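# Hang the lantern on the rail using its red wire

## Task

Get the lantern suspended from the rail by its red wire, so that no part of it touches the table.

## Robot and tools

Robot: two arms, left_arm and right_arm, each ending in a two-finger gripper. In the scene frame the origin sits at table-top height halfway between the arms' nominal bases. +z points up, +x points out over the table, and left_arm is on the +y side. These names do not match image left and right. Calibrated bases: left_arm at (+0.013, +0.359, +0.020) m, right_arm at (-0.022, -0.346, +0.020) m, each turned only slightly about z.

Gripper axes: the fingers point along the gripper's +z and open and close along its y. The reported position is the spot between the pads when they are shut. Closed fingertips reach about 19 mm past it, open ones about 6 mm. A block juts roughly 10 cm toward the gripper's +x and turns with it.

Row layout, shared by execute_actions and move: one flat list of 18 numbers, all in [-1, 1], covering both arms even when only one moves. The first nine are left_arm: dx, dy, dz, rx, ry, rz, then gripper position, force_limit, speed. The last nine are the same for right_arm. The six pose numbers are an offset, not a pose. They count from that arm's Hand target at the moment the action or move begins, along the Hand target's own axes. A value of 1.0 equals 0.6 m of travel or 180 degrees of turn. rx, ry, rz form a single rotation vector. All six at 0 means stay at or go back to the Hand target. Sending the same offset again moves the arm further. The three gripper numbers are absolute settings. position +1 is fully open (85 mm), about -0.8 brings the pads together, and -1 closes until blocked. force_limit (-1 weak to +1 strong) and speed (-1 is about 20 mm/s, 0 about 85, +1 about 150) together set the grip force. Both start at +1. To leave a gripper unchanged, repeat its last three numbers, because 0 counts as a real command. A changed force_limit or speed only takes effect after position changes by at least 0.01.

execute_actions: actions is a list of actions. Each action is a list of up to 15 rows, and each row is one control step of 1/30 s. A short action keeps its last row for the remaining steps. Every row in an action is counted from the action's start pose, not from the row before it. cameras is a list of camera names, ["all"], or []. An empty actions list returns state and images plus the scene number.

move: target is either one 18-number row or a list of up to 15 rows. Every row is an offset from the same starting Hand targets. The gripper in each arm follows a straight path. speed is the top path speed in m/s (0.002 to 1, default 0.25), given as one number or one per target. Turning is capped at twice that figure in rad/s. blend, in m, rounds the corners of a list; 0 stops at each target. stop_force, in N (12 to 80), ends an arm's path once it senses that much resistance. Use it only slowly, and leave it out when backing away from a contact. zero (default true) re-zeroes the force reading first. blocking=false returns after 0.5 s while the move continues, but it cannot be combined with stop_force. A move lasts at most 10 s. Paths do not avoid obstacles or the other arm. The result ends with a move: line such as done, off_target, moving, held or fault, plus limits=paced (pose clipped) or limits=held (steps withheld).

wait: seconds from 0 to 10. The arms keep their last command, and a running move keeps going. stop: brakes a running move; the fingers still continue. zoom_image: camera is one of cam_high, cam_low, cam_pegs, cam_rail, cam_left_wrist, cam_right_wrist, and region is [x0, y0, x1, y1] in pixels from the top-left, at most 504 by 504. finished_scene: scene is the current number (1 or 2) and cannot be undone. Later calls in the same reply apply to the next scene.

Cameras: all six are 672x504. The wrist cameras follow their arm, and their picture can lag slightly while it moves.

Results: each arm reports end_effector_position (m) and end_effector_quat_wxyz in the scene frame. It also reports a Hand target, the last commanded pose after clipping, which is where the next offsets start from. The gripper often comes to rest a little short of it; send the remainder as a further offset. Tool commands shows the current gripper settings. object_status: 0 moving, 1 blocked while opening, 2 blocked while closing (a real grip), 3 reached the requested opening or fully shut. Close with -1 and look for 2. position_measured is in counts, not mm: 3 open, about 78 is 60 mm, 130 is 40 mm, 180 is 20 mm, 230 shut. Flange force gives the outside force on the gripper along its own x, y, z, including any held weight; it is noisy. Joint velocities may read within noise. Calls that run actions also list positions at some steps.

Motion limits: on every step the commanded pose is clipped to within 70 mm and 16 degrees of the measured pose, so large offsets take several actions. A clearance check holds back commands that bring the arms too close together.

Avoid: an outside force of 150 N, or joint torque over the limits (144 N m for waist, shoulder and elbow; 36 N m for the wrist joints), freezes that arm for 10 s. The arms are stiff, so commanding even slightly past a firm surface can fault. Keep contacts slow and back off afterwards. Never let the arms press on or grip each other. Do not drop the lantern, release it while it is moving, swing it fast, or squeeze it hard while it still rests on something. Nothing may fall or be left off the table, and fixed or heavy objects must not be struck. Holding loads with an outstretched arm heats the motors. A MOTOR HOT line warns of this, and an over-temperature stop lasts 30 to 60 s or more. Something may occasionally nudge loose objects. Before finishing, the lantern must hang by the red wire on its own, clear of the table.

Each tool is called in YAML: its name, and indented under it one key for each argument.

## Session

execute_actions:
  actions: []

Scene clock: 0.00 s.
left_arm: end_effector_position=(+0.2070, +1.0431, +0.2014) position_measured=3 object_status=3 end_effector_quat_wxyz=(-0.183, +0.662, +0.473, +0.551) | right_arm: end_effector_position=(+0.1633, -0.6196, +0.3473) position_measured=3 object_status=3 end_effector_quat_wxyz=(+0.564, -0.543, -0.484, -0.390)
Joint positions: left_arm=[1.3 0.279 -0.626 2.59 -0.632 0.649] | right_arm=[-1.113 0.561 0.374 -0.986 -2.709 -1.201]
Joint velocities: within noise
Flange force (N): no reading
Hand target: left_arm +0.2070, +1.0431, +0.2014; -0.183, +0.662, +0.473, +0.551 | right_arm +0.1633, -0.6196, +0.3473; +0.564, -0.543, -0.484, -0.390
Tool commands: left_gripper/position=+1.0 left_gripper/force_limit=+1.0 left_gripper/speed=+1.0 right_gripper/position=+1.0 right_gripper/force_limit=+1.0 right_gripper/speed=+1.0

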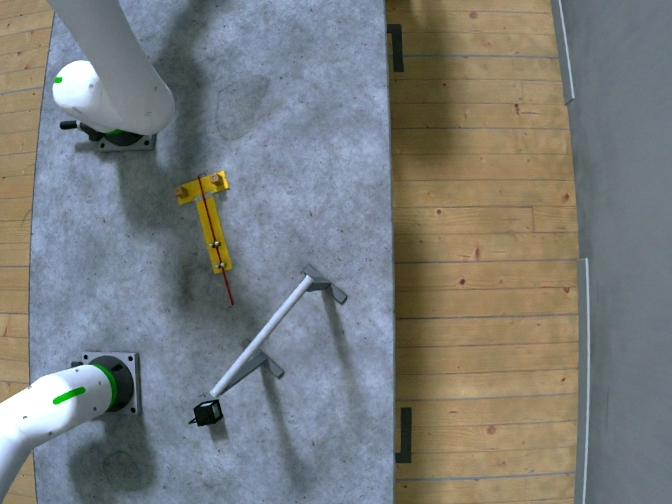

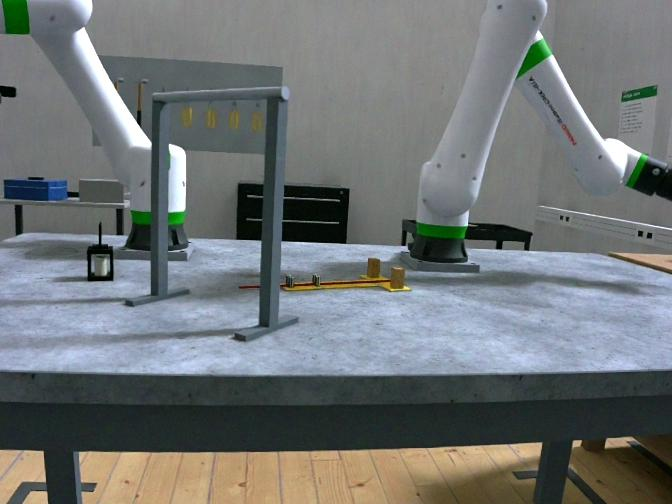

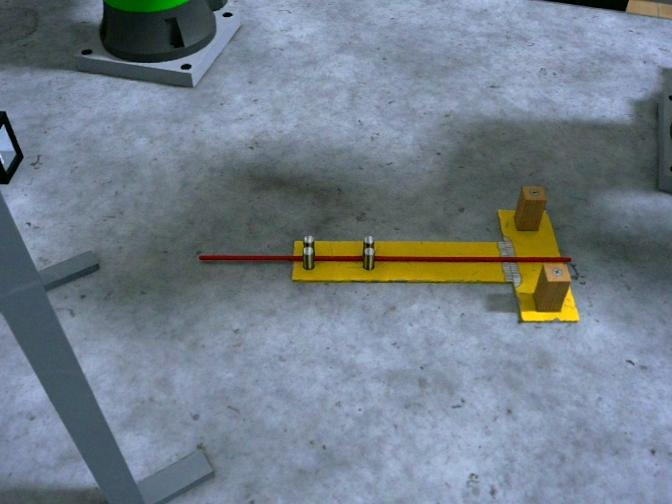

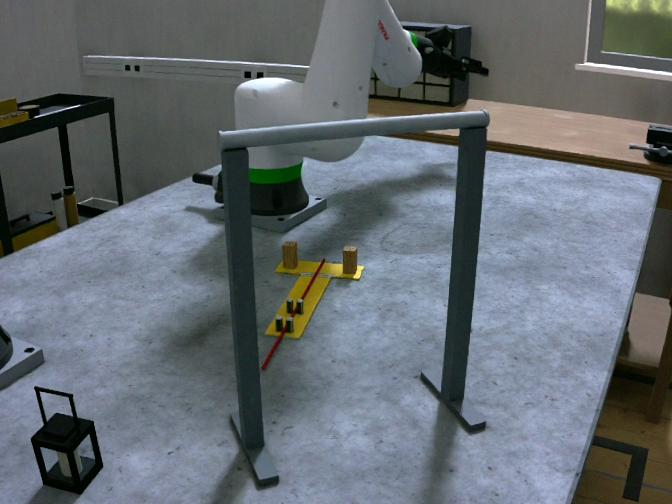

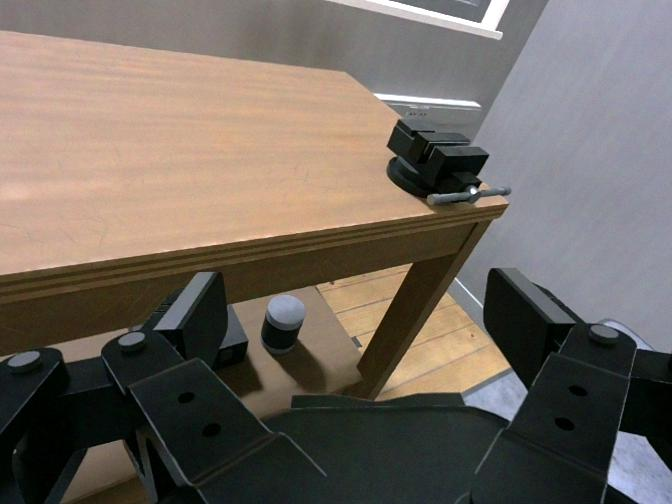

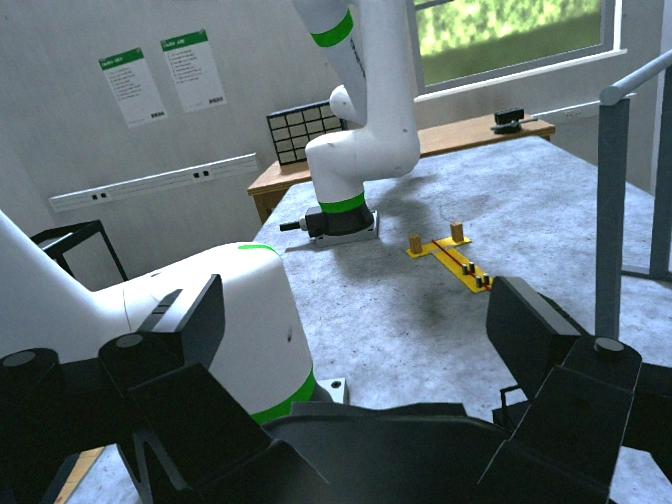

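zoom_image:
  camera: "cam_pegs"
  region: [190, 170, 600, 340]

zoom_image:
  camera: "cam_pegs"
  region: [280, 210, 400, 300]

zoom_image:
  camera: "cam_pegs"
  region: [480, 170, 600, 340]

zoom_image:
  camera: "cam_rail"
  region: [220, 220, 400, 390]

zoom_image:
  camera: "cam_rail"
  region: [0, 360, 150, 504]

zoom_image:
  camera: "cam_low"
  region: [230, 240, 430, 310]

zoom_image:
  camera: "cam_high"
  region: [160, 150, 360, 440]

Scaled by 1.229 from the camera's 672x504 image, which has a finer 960x720 frame.

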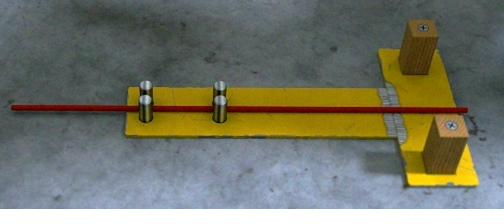

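Scaled by 4.200 from the camera's 672x504 image, which has a finer 960x720 frame.

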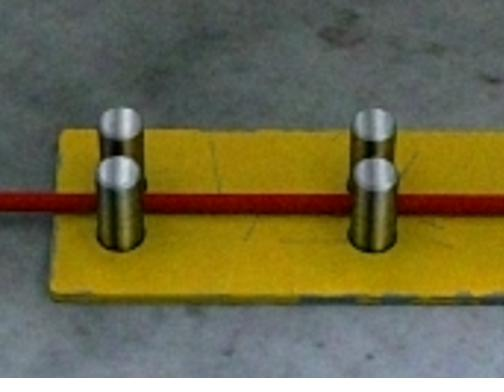

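Scaled by 2.965 from the camera's 672x504 image, which has a finer 960x720 frame.

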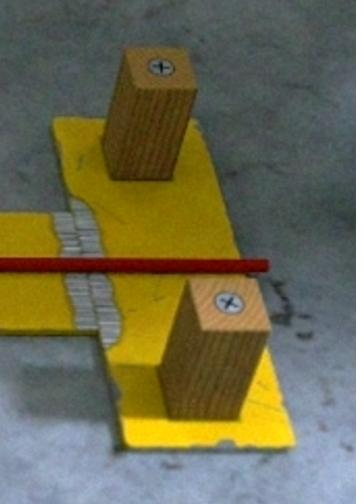

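Scaled by 2.800 from the camera's 672x504 image, which has a finer 960x720 frame.

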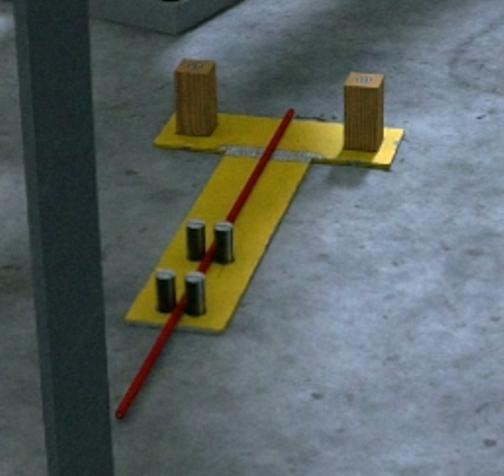

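Scaled by 3.360 from the camera's 672x504 image, which has a finer 960x720 frame.

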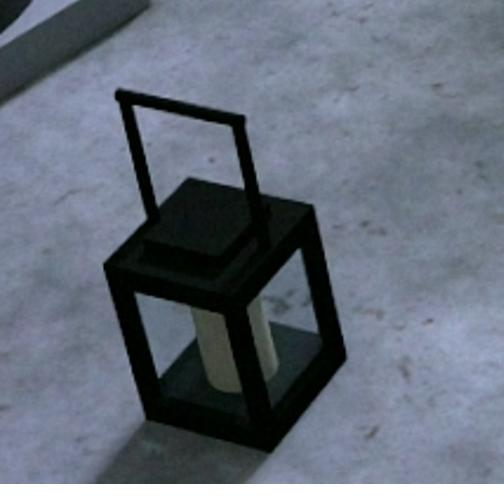

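Scaled by 2.520 from the camera's 672x504 image, which has a finer 960x720 frame.

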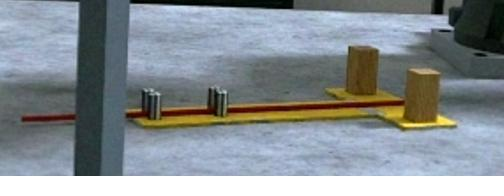

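Scaled by 1.738 from the camera's 672x504 image, which has a finer 960x720 frame.

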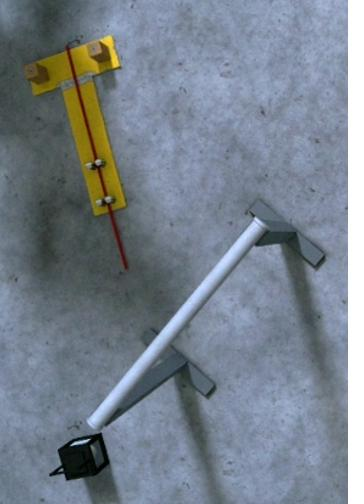

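move:
  target: [-0.142,0.733,-0.529,0.466,-0.0835,-0.589,1,1,1,0.058,0.27,0.639,-0.018,-0.483,-0.102,1,1,1]
  cameras: ["cam_high","cam_low","cam_left_wrist","cam_right_wrist"]

Scene clock: 110.93 s.
left_arm: end_effector_position=(+0.3996, +0.5511, +0.3504) position_measured=3 object_status=3 end_effector_quat_wxyz=(+0.000, -0.142, +0.990, +0.000) | right_arm: end_effector_position=(+0.2811, -0.2197, +0.3204) position_measured=3 object_status=3 end_effector_quat_wxyz=(-0.001, +0.600, +0.800, +0.000)
Joint positions: left_arm=[0.18 -0.038 0.074 3.141 1.683 3.272] | right_arm=[0.777 -0.315 -0.226 -0.003 -1.659 -2.085]
Flange force (N): left_arm=[5.4 -5.7 4.4] | right_arm=[1.1 -2.3 4.5]
Hand target: left_arm +0.3996, +0.5511, +0.3504; +0.000, -0.143, +0.990, +0.000 | right_arm +0.2811, -0.2197, +0.3204; -0.001, +0.600, +0.800, +0.000
Off the commanded pose: left_arm 0.000 m, 0 deg | right_arm 0.000 m, 0 deg.
move: done; limits=paced
camera_calibration:
cam_left_wrist: T_world_to_cam=[[-0.272254, 0.961943, 0.0233205, -0.425888], [0.90192, 0.246671, 0.354532, -0.605666], [0.335287, 0.117556, -0.934753, 0.257137], [0, 0, 0, 1]] pos_world=[0.344098, 0.528852, 0.465019]
cam_right_wrist: T_world_to_cam=[[0.95309, 0.301588, 0.0257818, -0.200116], [0.274894, -0.89808, 0.343344, -0.369533], [0.126703, -0.32015, -0.938856, 0.32912], [0, 0, 0, 1]] pos_world=[0.25061, -0.16615, 0.441033]
Images, in order (width x height): cam_high 672x504, cam_low 672x504, cam_left_wrist 672x504, cam_right_wrist 672x504.

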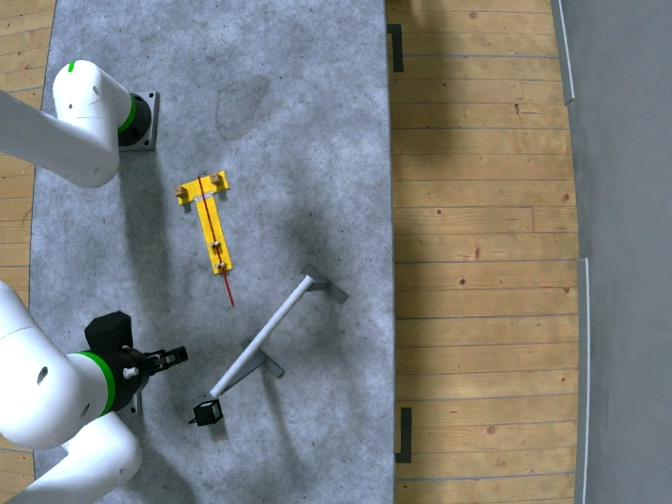

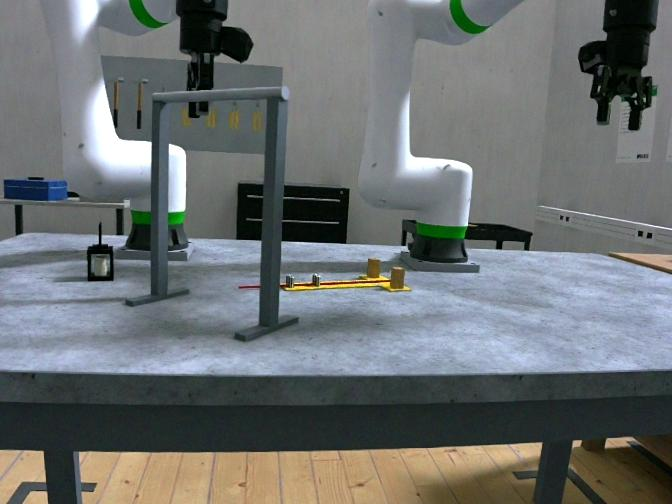

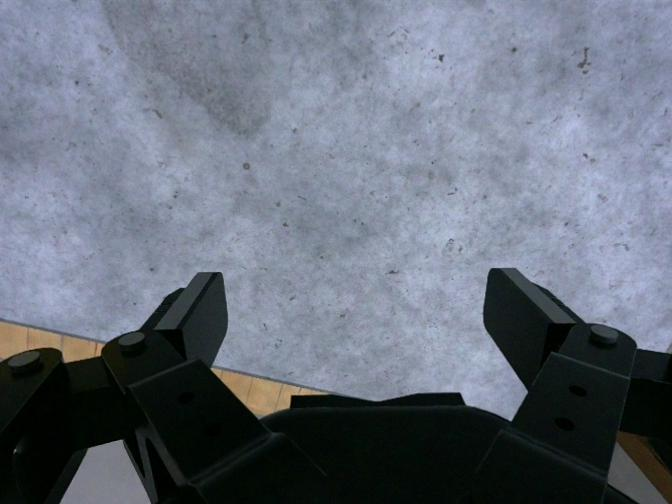

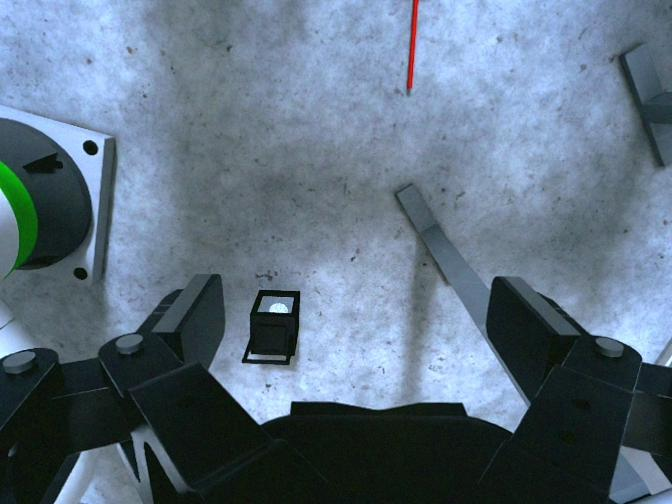

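move:
  target: [0.514,-0.543,0.333,0,0,0,1,1,1,0.143,0.12,0.283,0,0,0,0,1,1]
  cameras: ["cam_high","cam_pegs","cam_left_wrist","cam_right_wrist"]

Scene clock: 121.87 s.
left_arm: end_effector_position=(+0.1972, +0.1523, +0.1502) position_measured=3 object_status=3 end_effector_quat_wxyz=(-0.068, +0.146, +0.986, -0.048) | right_arm: end_effector_position=(+0.3257, -0.1168, +0.1506) position_measured=128 object_status=3 end_effector_quat_wxyz=(-0.001, +0.600, +0.800, +0.000)
Joint positions: left_arm=[-1.098 -0.363 -0.618 3.313 1.316 3.927] | right_arm=[0.876 -0.017 -0.377 -0.003 -1.21 -2.183]
Flange force (N): left_arm=[7.3 -3.5 5.6] | right_arm=[-0.4 -2.3 3.5]
Hand target: left_arm +0.1956, +0.1516, +0.1504; -0.036, +0.012, +0.999, -0.026 | right_arm +0.3257, -0.1168, +0.1507; -0.001, +0.600, +0.800, +0.000
Off the commanded pose: left_arm 0.002 m, 35 deg; orientation clipped | right_arm 0.000 m, 0 deg.
joint sent to its limit (left arm) — joint 4 (forearm roll), upper limit; joint 6 (wrist roll), upper limit. The joint targets are off in orientation, not in position.
move: off_target (left_arm); limits=paced
camera_calibration:
cam_left_wrist: T_world_to_cam=[[0.294398, 0.951185, -0.0926154, -0.185513], [0.933696, -0.265603, 0.240138, -0.164798], [0.203816, -0.157171, -0.966311, 0.257226], [0, 0, 0, 1]] pos_world=[0.156059, 0.173114, 0.270953]
cam_right_wrist: T_world_to_cam=[[0.953075, 0.301671, 0.0253525, -0.269155], [0.275081, -0.897943, 0.343554, -0.231185], [0.126405, -0.320458, -0.938791, 0.197048], [0, 0, 0, 1]] pos_world=[0.295212, -0.0632488, 0.271235]
Images, in order (width x height): cam_high 672x504, cam_pegs 672x504, cam_left_wrist 672x504, cam_right_wrist 672x504.

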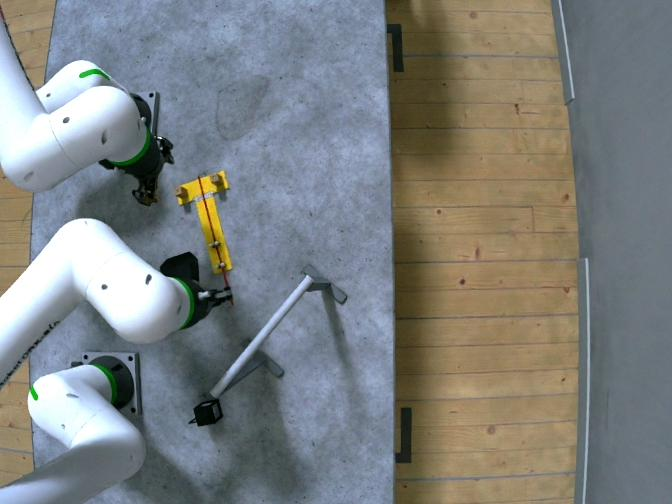

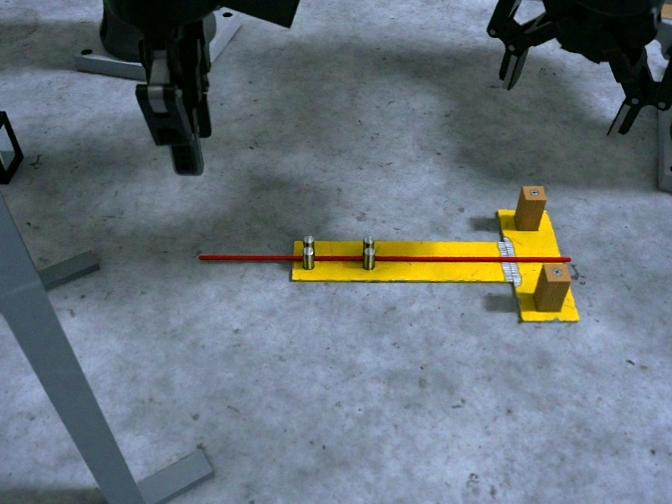

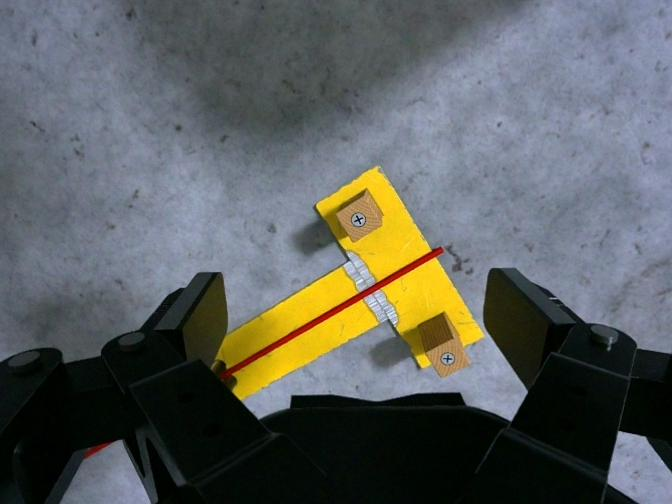

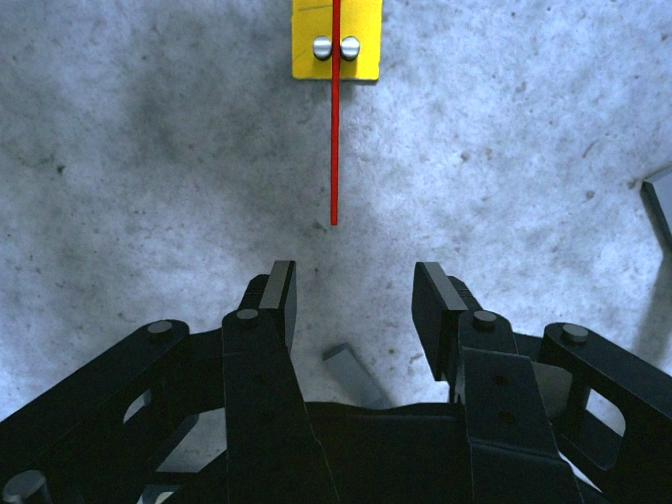

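move:
  target: [0,0,-0.117,-0.030,-0.008,0.436,1,1,1,0,0,0.1,0,0,0,0,1,1]
  cameras: ["cam_right_wrist"]

Scene clock: 145.43 s.
left_arm: end_effector_position=(+0.2008, +0.1552, +0.2203) position_measured=3 object_status=3 end_effector_quat_wxyz=(+0.000, +0.643, +0.766, +0.000) | right_arm: end_effector_position=(+0.3256, -0.1167, +0.0907) position_measured=128 object_status=3 end_effector_quat_wxyz=(-0.001, +0.600, +0.800, +0.000)
Joint positions: left_arm=[-1.291 -0.465 -0.556 3.141 1.48 3.061] | right_arm=[0.876 0.051 -0.462 -0.003 -1.057 -2.183]
Flange force (N): left_arm=[1.3 -8.4 4.3] | right_arm=[-0.6 -1.8 3.2]
Hand target: left_arm +0.2008, +0.1552, +0.2203; +0.000, +0.643, +0.766, +0.000 | right_arm +0.3256, -0.1167, +0.0907; -0.001, +0.600, +0.800, +0.000
Off the commanded pose: left_arm 0.000 m, 0 deg | right_arm 0.000 m, 0 deg.
move: done
camera_calibration:
cam_right_wrist: T_world_to_cam=[[0.953086, 0.301624, 0.0255032, -0.267609], [0.274997, -0.897991, 0.343494, -0.210454], [0.126508, -0.320366, -0.938808, 0.140838], [0, 0, 0, 1]] pos_world=[0.295111, -0.063149, 0.211334]
Images, in order (width x height): cam_right_wrist 672x504.

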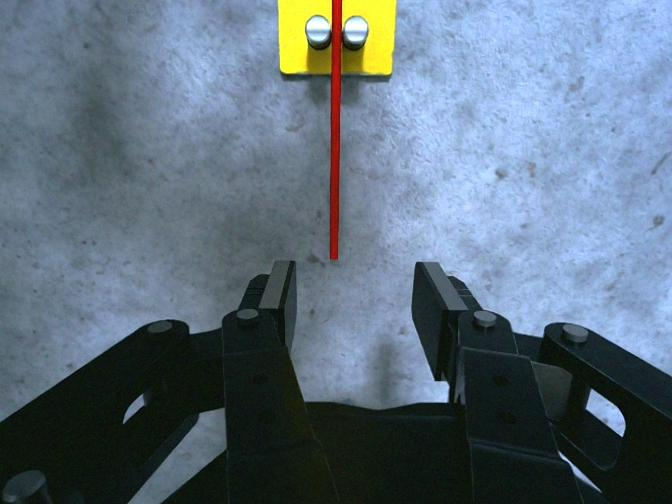

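move:
  target: [-0.003,-0.011,0.117,0,0,0.464,1,1,1,0,-0.007,0,0,0,0,0,1,1]
  cameras: ["cam_left_wrist","cam_pegs","cam_high"]

Scene clock: 156.90 s.
left_arm: end_effector_position=(+0.1946, +0.1523, +0.1501) position_measured=3 object_status=3 end_effector_quat_wxyz=(+0.000, +0.990, +0.144, +0.000) | right_arm: end_effector_position=(+0.3216, -0.1179, +0.0907) position_measured=128 object_status=3 end_effector_quat_wxyz=(-0.001, +0.600, +0.800, +0.000)
Joint positions: left_arm=[-1.318 -0.434 -0.704 3.141 1.301 1.631] | right_arm=[0.882 0.041 -0.473 -0.003 -1.057 -2.189]
Flange force (N): left_arm=[-8.2 -3.6 4.8] | right_arm=[-0.3 -2.1 3.0]
Hand target: left_arm +0.1947, +0.1523, +0.1501; +0.000, +0.990, +0.144, +0.000 | right_arm +0.3216, -0.1179, +0.0907; -0.001, +0.600, +0.800, +0.000
Off the commanded pose: left_arm 0.000 m, 0 deg | right_arm 0.000 m, 0 deg.
move: done
camera_calibration:
cam_left_wrist: T_world_to_cam=[[0.2744, -0.961341, 0.0229645, 0.0931182], [-0.901502, -0.248862, 0.354065, 0.175093], [-0.334663, -0.117858, -0.934939, 0.351735], [0, 0, 0, 1]] pos_world=[0.250007, 0.174547, 0.264718]
Images, in order (width x height): cam_high 672x504, cam_pegs 672x504, cam_left_wrist 672x504.

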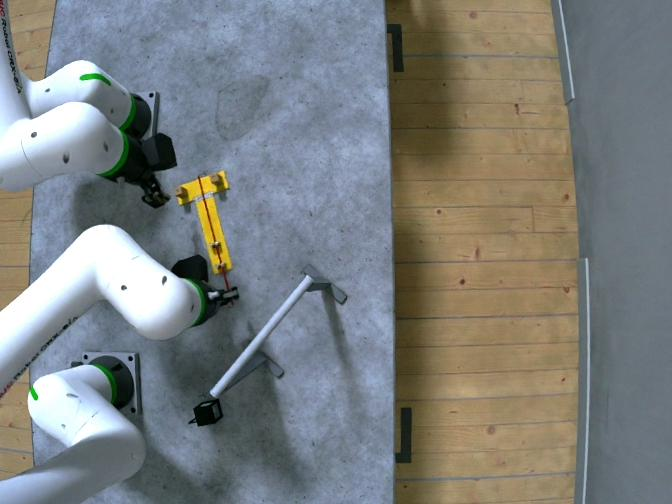

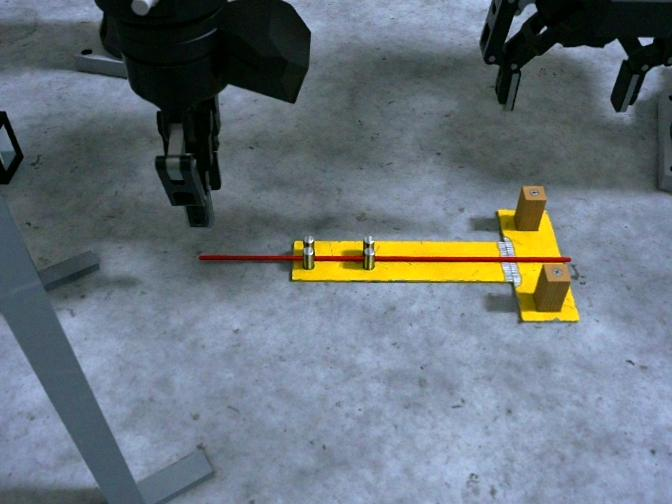

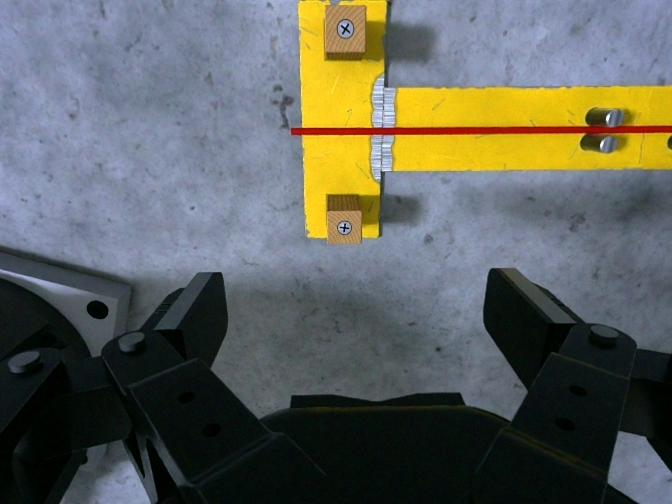

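move:
  target: [-0.006,0,0.197,0,0,0,1,1,1,0,0,0,0,0,0,0,1,1]
  speed: 0.12
  stop_force: 20

move:
  target: [0,0,0,0,0,0,-1,0,-1,0,0,0,0,0,0,0,1,1]

move:
  target: [0,0,0,0,0,0,-1,0,-1,0,0,0.112,0,0,0,0,1,1]
  speed: 0.06
  stop_force: 15
  cameras: ["cam_pegs","cam_left_wrist","cam_right_wrist","cam_low","cam_rail"]

Scene clock: 168.93 s.
left_arm: end_effector_position=(+0.1913, +0.1512, +0.0319) position_measured=3 object_status=3 end_effector_quat_wxyz=(+0.000, +0.990, +0.144, +0.000) | right_arm: end_effector_position=(+0.3216, -0.1179, +0.0907) position_measured=128 object_status=3 end_effector_quat_wxyz=(-0.001, +0.600, +0.800, +0.000)
Joint positions: left_arm=[-1.333 -0.257 -0.898 3.141 0.929 1.646] | right_arm=[0.882 0.041 -0.473 -0.003 -1.057 -2.189]
Flange force (N): left_arm=[-9.8 -3.9 2.8] | right_arm=[-0.4 -1.8 2.9]
Hand target: left_arm +0.1913, +0.1512, +0.0319; +0.000, +0.990, +0.144, +0.000 | right_arm +0.3216, -0.1179, +0.0907; -0.001, +0.600, +0.800, +0.000
Off the commanded pose: left_arm 0.000 m, 0 deg | right_arm 0.000 m, 0 deg.
move: done

Scene clock: 172.70 s.
left_arm: end_effector_position=(+0.1913, +0.1512, +0.0319) position_measured=182 object_status=0 end_effector_quat_wxyz=(+0.000, +0.990, +0.144, +0.000) | right_arm: end_effector_position=(+0.3216, -0.1179, +0.0907) position_measured=128 object_status=3 end_effector_quat_wxyz=(-0.001, +0.600, +0.800, +0.000)
Joint positions: left_arm=[-1.333 -0.257 -0.898 3.141 0.929 1.646] | right_arm=[0.882 0.041 -0.473 -0.003 -1.057 -2.189]
Flange force (N): left_arm=[-16.7 -11.5 -30.2] | right_arm=[-0.2 -1.9 3.3]
Hand target: left_arm +0.1913, +0.1512, +0.0319; +0.000, +0.990, +0.144, +0.000 | right_arm +0.3216, -0.1179, +0.0907; -0.001, +0.600, +0.800, +0.000
Off the commanded pose: left_arm 0.000 m, 0 deg | right_arm 0.000 m, 0 deg.
move: done

Scene clock: 174.57 s.
left_arm: end_effector_position=(+0.1913, +0.1512, +0.0319) position_measured=182 object_status=2 end_effector_quat_wxyz=(+0.000, +0.990, +0.144, +0.000) | right_arm: end_effector_position=(+0.3215, -0.1177, +0.0235) position_measured=128 object_status=3 end_effector_quat_wxyz=(-0.001, +0.600, +0.800, +0.000)
Joint positions: left_arm=[-1.333 -0.257 -0.898 3.141 0.929 1.646] | right_arm=[0.883 0.147 -0.545 -0.003 -0.878 -2.189]
Flange force (N): left_arm=[-16.6 -11.3 -30.1] | right_arm=[0.0 -1.5 2.5]
Hand target: left_arm +0.1913, +0.1512, +0.0319; +0.000, +0.990, +0.144, +0.000 | right_arm +0.3215, -0.1178, +0.0235; -0.001, +0.600, +0.800, +0.000
Off the commanded pose: left_arm 0.000 m, 0 deg | right_arm 0.000 m, 0 deg.
move: done
camera_calibration:
cam_left_wrist: T_world_to_cam=[[0.274408, -0.961338, 0.0229902, 0.0956743], [-0.901532, -0.248872, 0.353981, 0.213716], [-0.334574, -0.117862, -0.93497, 0.239975], [0, 0, 0, 1]] pos_world=[0.246707, 0.173447, 0.146518]
cam_right_wrist: T_world_to_cam=[[0.953098, 0.301592, 0.0254134, -0.261583], [0.275003, -0.898012, 0.343436, -0.187109], [0.126399, -0.32034, -0.938832, 0.077998], [0, 0, 0, 1]] pos_world=[0.290911, -0.064149, 0.144135]
Images, in order (width x height): cam_low 672x504, cam_pegs 672x504, cam_rail 672x504, cam_left_wrist 672x504, cam_right_wrist 672x504.

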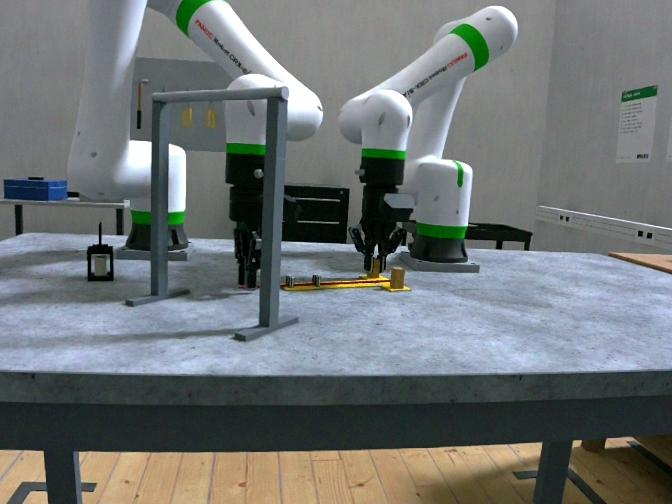

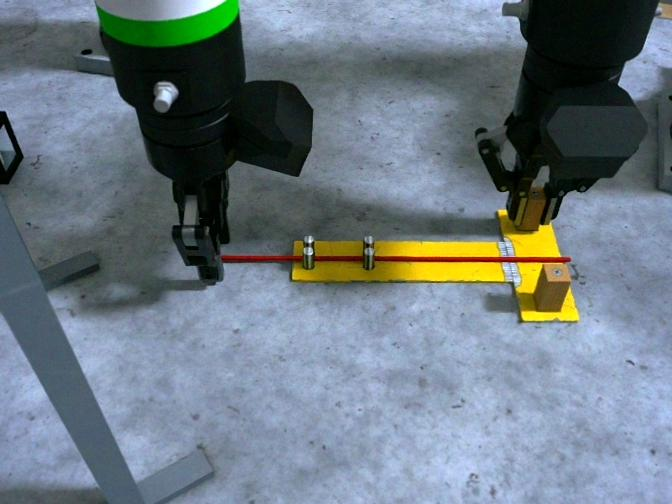

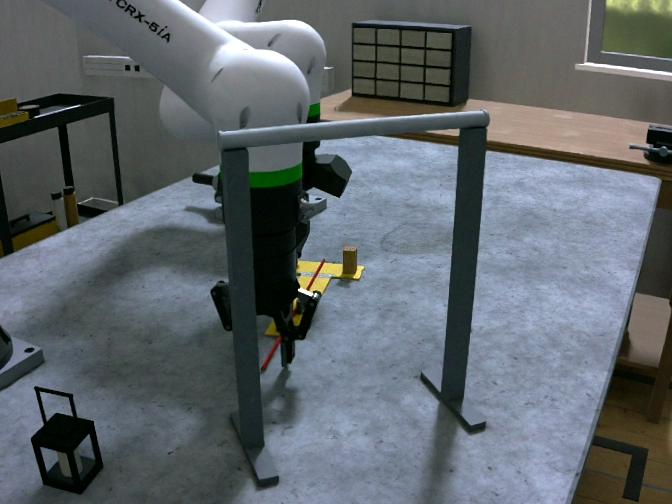

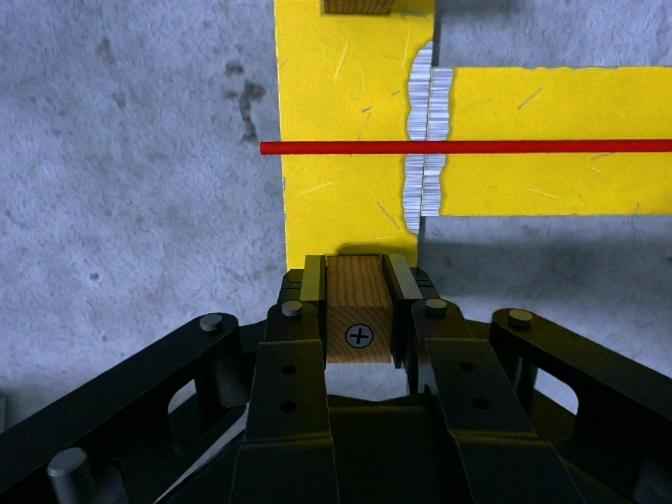

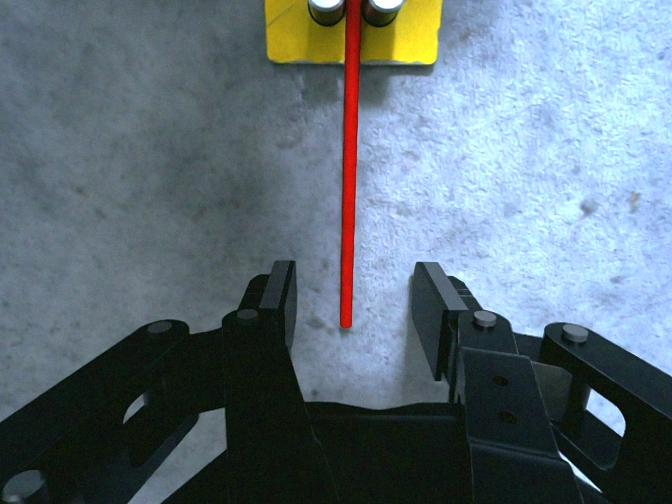

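move:
  target: [0,0,-0.0017,0,0,0,-1,0,-1,0,-0.0033,0,0,0,0,0,1,1]

move:
  target: [0,0,0,0,0,0,-1,0,-1,0,0,0,0,0,0,-1,0,-1]
  cameras: ["cam_right_wrist","cam_pegs"]

Scene clock: 181.63 s.
left_arm: end_effector_position=(+0.1913, +0.1512, +0.0329) position_measured=182 object_status=2 end_effector_quat_wxyz=(+0.000, +0.990, +0.144, +0.000) | right_arm: end_effector_position=(+0.3196, -0.1183, +0.0235) position_measured=128 object_status=3 end_effector_quat_wxyz=(-0.001, +0.600, +0.800, +0.000)
Joint positions: left_arm=[-1.333 -0.259 -0.897 3.141 0.932 1.646] | right_arm=[0.886 0.143 -0.55 -0.003 -0.878 -2.192]
Flange force (N): left_arm=[-9.5 -4.5 5.5] | right_arm=[0.0 -1.6 2.9]
Hand target: left_arm +0.1913, +0.1512, +0.0329; +0.000, +0.990, +0.144, +0.000 | right_arm +0.3196, -0.1183, +0.0235; -0.001, +0.600, +0.800, +0.000
Off the commanded pose: left_arm 0.000 m, 0 deg | right_arm 0.000 m, 0 deg.
move: done

Scene clock: 183.97 s.
left_arm: end_effector_position=(+0.1913, +0.1512, +0.0329) position_measured=182 object_status=2 end_effector_quat_wxyz=(+0.000, +0.990, +0.144, +0.000) | right_arm: end_effector_position=(+0.3196, -0.1183, +0.0235) position_measured=226 object_status=0 end_effector_quat_wxyz=(-0.001, +0.600, +0.800, +0.000)
Joint positions: left_arm=[-1.333 -0.259 -0.897 3.141 0.932 1.646] | right_arm=[0.886 0.143 -0.55 -0.003 -0.878 -2.192]
Flange force (N): left_arm=[-9.7 -4.3 5.6] | right_arm=[-0.5 -2.1 2.5]
Hand target: left_arm +0.1913, +0.1512, +0.0329; +0.000, +0.990, +0.144, +0.000 | right_arm +0.3196, -0.1183, +0.0235; -0.001, +0.600, +0.800, +0.000
Off the commanded pose: left_arm 0.000 m, 0 deg | right_arm 0.000 m, 0 deg.
move: done
camera_calibration:
cam_right_wrist: T_world_to_cam=[[0.953059, 0.30171, 0.0254702, -0.259581], [0.275088, -0.897963, 0.343495, -0.187156], [0.126507, -0.320365, -0.938809, 0.0780093], [0, 0, 0, 1]] pos_world=[0.289011, -0.0647494, 0.144135]
Images, in order (width x height): cam_pegs 672x504, cam_right_wrist 672x504.

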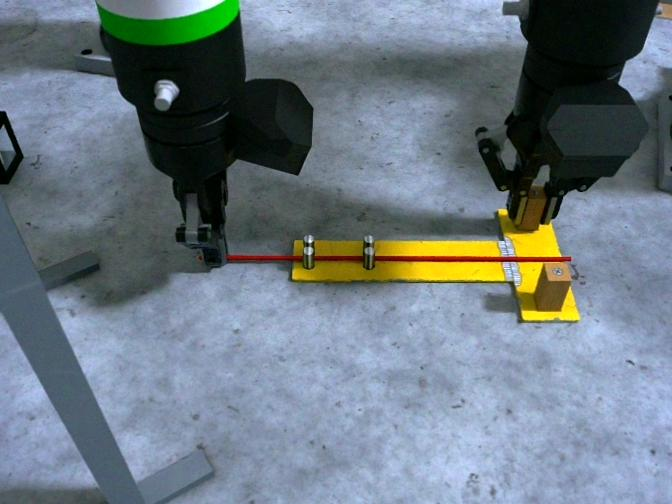

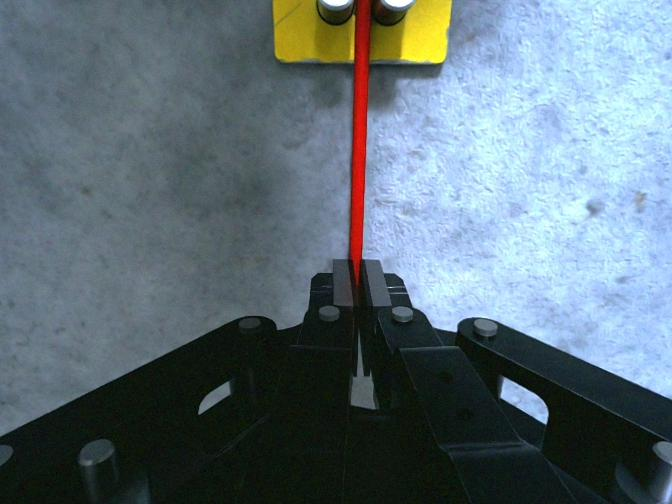

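move:
  target:
    - [0,0,0,0,0,0,-1,0,-1,0.0047,-0.0373,0,0,0,0.0833,-1,0,-1]
    - [0,0,0,0,0,0,-1,0,-1,0.0185,-0.0703,0,0,0,0.1667,-1,0,-1]
  speed: 0.06
  blend: 0.005
  cameras: ["cam_right_wrist","cam_pegs"]

Scene clock: 208.80 s.
left_arm: end_effector_position=(+0.1913, +0.1512, +0.0329) position_measured=182 object_status=2 end_effector_quat_wxyz=(+0.000, +0.990, +0.144, +0.000) | right_arm: end_effector_position=(+0.2759, -0.1195, +0.0235) position_measured=226 object_status=2 end_effector_quat_wxyz=(-0.001, +0.786, +0.618, +0.000)
Joint positions: left_arm=[-1.333 -0.259 -0.897 3.141 0.932 1.646] | right_arm=[0.98 0.056 -0.648 -0.004 -0.867 -2.81]
Flange force (N): left_arm=[-11.2 -4.6 5.3] | right_arm=[-0.5 1.3 2.7]
Hand target: left_arm +0.1913, +0.1512, +0.0329; +0.000, +0.990, +0.144, +0.000 | right_arm +0.2760, -0.1195, +0.0236; -0.001, +0.786, +0.618, +0.000
Off the commanded pose: left_arm 0.000 m, 0 deg | right_arm 0.000 m, 0 deg.
move: done
camera_calibration:
cam_right_wrist: T_world_to_cam=[[0.9762, -0.21552, 0.0241982, -0.285812], [-0.210536, -0.914977, 0.344226, -0.0442944], [-0.0520468, -0.341128, -0.938575, 0.129962], [0, 0, 0, 1]] pos_world=[0.276448, -0.0577927, 0.144143]
Images, in order (width x height): cam_pegs 672x504, cam_right_wrist 672x504.

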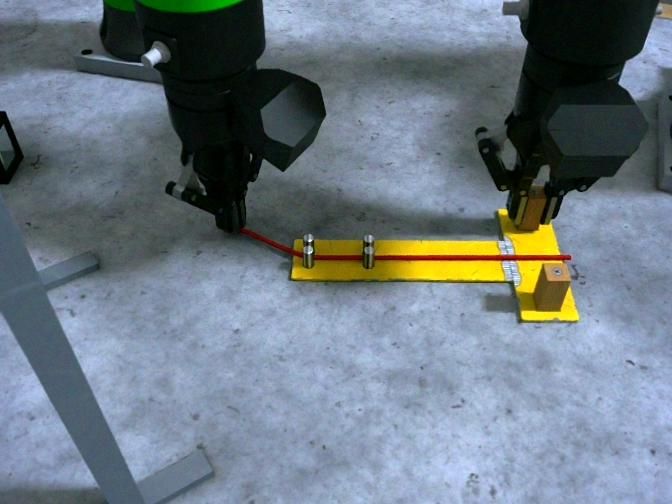

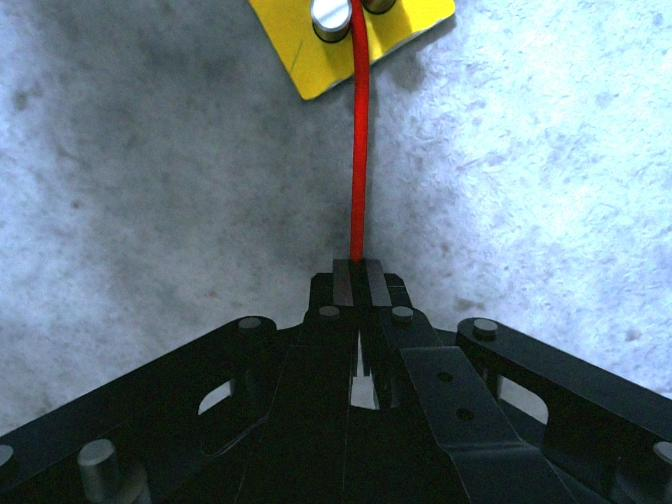

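move:
  target:
    - [0,0,0,0,0,0,-1,0,-1,0.0043,-0.0347,0,0,0,0.0833,-1,0,-1]
    - [0,0,0,0,0,0,-1,0,-1,0.0175,-0.0662,0,0,0,0.1667,-1,0,-1]
    - [0,0,0,0,0,0,-1,0,-1,0.0377,-0.0923,0,0,0,0.25,-1,0,-1]
    - [0,0,0,0,0,0,-1,0,-1,0.0635,-0.1123,0,0,0,0.3333,-1,0,-1]
    - [0,0,0,0,0,0,-1,0,-1,0.0927,-0.1245,0,0,0,0.4167,-1,0,-1]
    - [0,0,0,0,0,0,-1,0,-1,0.1232,-0.1283,0,0,0,0.5,-1,0,-1]
  speed: 0.06
  blend: 0.005
  cameras: ["cam_right_wrist","cam_pegs"]

Scene clock: 227.47 s.
left_arm: end_effector_position=(+0.1913, +0.1512, +0.0329) position_measured=182 object_status=2 end_effector_quat_wxyz=(+0.000, +0.990, +0.144, +0.000) | right_arm: end_effector_position=(+0.2184, -0.0562, +0.0236) position_measured=226 object_status=2 end_effector_quat_wxyz=(-0.043, +0.992, +0.108, -0.054)
Joint positions: left_arm=[-1.333 -0.259 -0.897 3.141 0.932 1.646] | right_arm=[1.085 0.085 -0.572 -0.174 -0.906 -3.924]
Flange force (N): left_arm=[-11.8 -10.8 6.8] | right_arm=[2.0 7.6 0.0]
Hand target: left_arm +0.1913, +0.1512, +0.0329; +0.000, +0.990, +0.144, +0.000 | right_arm +0.2178, -0.0558, +0.0238; -0.001, +0.998, +0.067, -0.001 (not the last commanded pose)
Off the commanded pose: left_arm 0.000 m, 0 deg | right_arm 0.027 m, 27 deg.
joint sent to its limit (right arm) — joint 6 (wrist roll), lower limit.
move: off_target (right_arm; path cut at 10 s); path passed 4 of 6 targets
camera_calibration:
cam_right_wrist: T_world_to_cam=[[0.234164, -0.969427, -0.0733349, -0.093976], [-0.868535, -0.242493, 0.432255, 0.180983], [-0.436823, -0.0375248, -0.898765, 0.248788], [0, 0, 0, 1]] pos_world=[0.287872, -0.0378801, 0.138479]
Images, in order (width x height): cam_pegs 672x504, cam_right_wrist 672x504.

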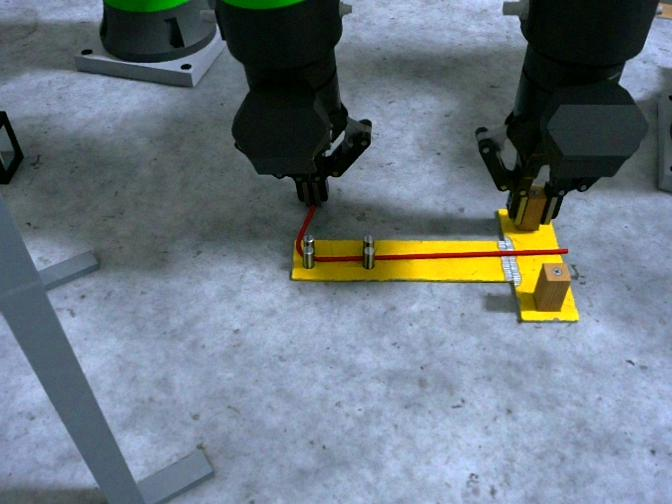

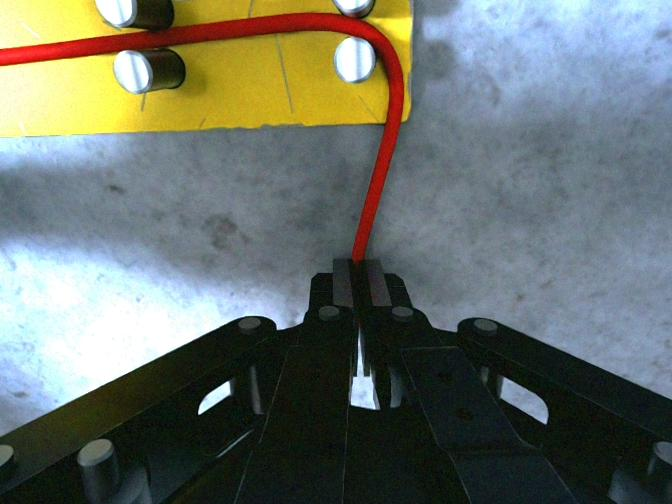

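move:
  target: [0,0,0,0,0,0,-1,0,-1,0,0,0,0,0,0,-0.35,0,-1]

move:
  target:
    - [0,0,0,0,0,0,-1,0,-1,0,0,-0.1,0,0,0,-0.35,0,-1]
    - [0,0,0,0,0,0,-1,0,-1,0,0,-0.12,0,0,-0.5,-0.35,0,-1]
    - [0,0,0,0,0,0,-1,0,-1,0,0,-0.12,0,0,-0.98,-0.35,0,-1]
  speed: 0.5
  cameras: ["cam_right_wrist","cam_pegs","cam_high"]

Scene clock: 237.60 s.
left_arm: end_effector_position=(+0.1913, +0.1512, +0.0329) position_measured=182 object_status=2 end_effector_quat_wxyz=(+0.000, +0.990, +0.144, +0.000) | right_arm: end_effector_position=(+0.2184, -0.0561, +0.0236) position_measured=173 object_status=0 end_effector_quat_wxyz=(-0.043, +0.992, +0.108, -0.054)
Joint positions: left_arm=[-1.333 -0.259 -0.897 3.141 0.932 1.646] | right_arm=[1.085 0.085 -0.572 -0.175 -0.906 -3.924]
Flange force (N): left_arm=[-9.5 -4.0 5.6] | right_arm=[-0.8 0.9 2.7]
Hand target: left_arm +0.1913, +0.1512, +0.0329; +0.000, +0.990, +0.144, +0.000 | right_arm +0.2178, -0.0558, +0.0238; -0.001, +0.998, +0.067, -0.001
Off the commanded pose: left_arm 0.000 m, 0 deg | right_arm 0.001 m, 9 deg.
joint sent to its limit (right arm) — joint 6 (wrist roll), lower limit. The joint targets are off in orientation, not in position.
move: off_target (right_arm)

Scene clock: 242.33 s.
left_arm: end_effector_position=(+0.1913, +0.1512, +0.0329) position_measured=182 object_status=2 end_effector_quat_wxyz=(+0.000, +0.990, +0.144, +0.000) | right_arm: end_effector_position=(+0.2180, -0.0560, +0.0958) position_measured=173 object_status=3 end_effector_quat_wxyz=(-0.001, -0.036, +0.999, +0.001)
Joint positions: left_arm=[-1.333 -0.259 -0.897 3.141 0.932 1.646] | right_arm=[1.208 -0.061 -0.56 -0.003 -1.07 -1.158]
Flange force (N): left_arm=[-9.0 -4.0 5.5] | right_arm=[1.0 -0.9 3.1]
Hand target: left_arm +0.1913, +0.1512, +0.0329; +0.000, +0.990, +0.144, +0.000 | right_arm +0.2180, -0.0560, +0.0958; -0.001, -0.036, +0.999, +0.001
Off the commanded pose: left_arm 0.000 m, 0 deg | right_arm 0.000 m, 0 deg.
move: done
camera_calibration:
cam_right_wrist: T_world_to_cam=[[-0.0934793, 0.995208, 0.0286741, 0.0831438], [0.935618, 0.0779621, 0.344297, -0.217448], [0.340411, 0.0590126, -0.938423, 0.153273], [0, 0, 0, 1]] pos_world=[0.159045, -0.0748377, 0.216318]
Images, in order (width x height): cam_high 672x504, cam_pegs 672x504, cam_right_wrist 672x504.

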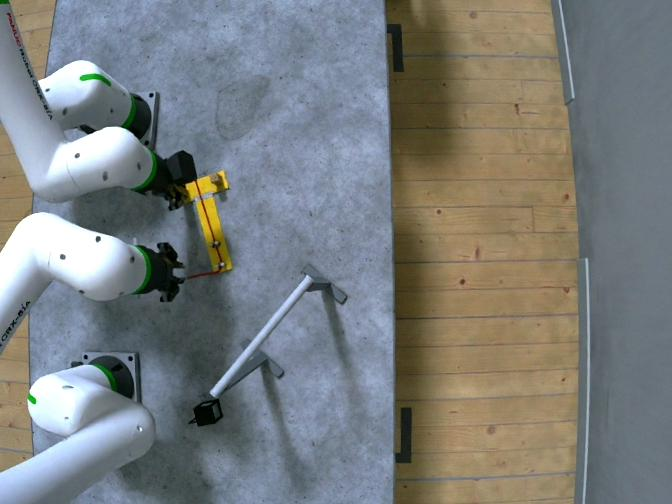

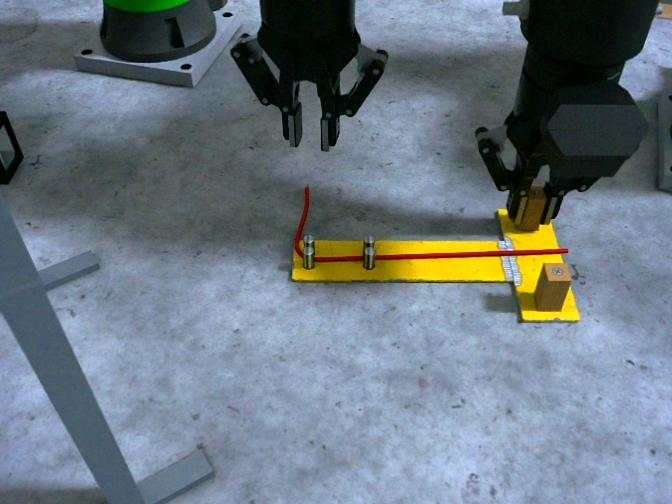

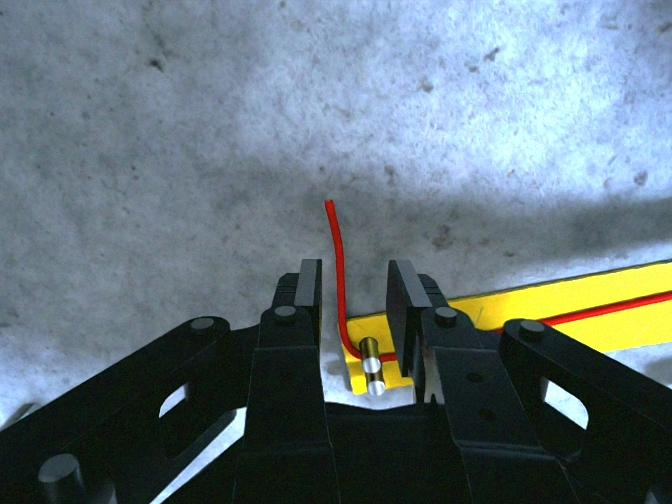

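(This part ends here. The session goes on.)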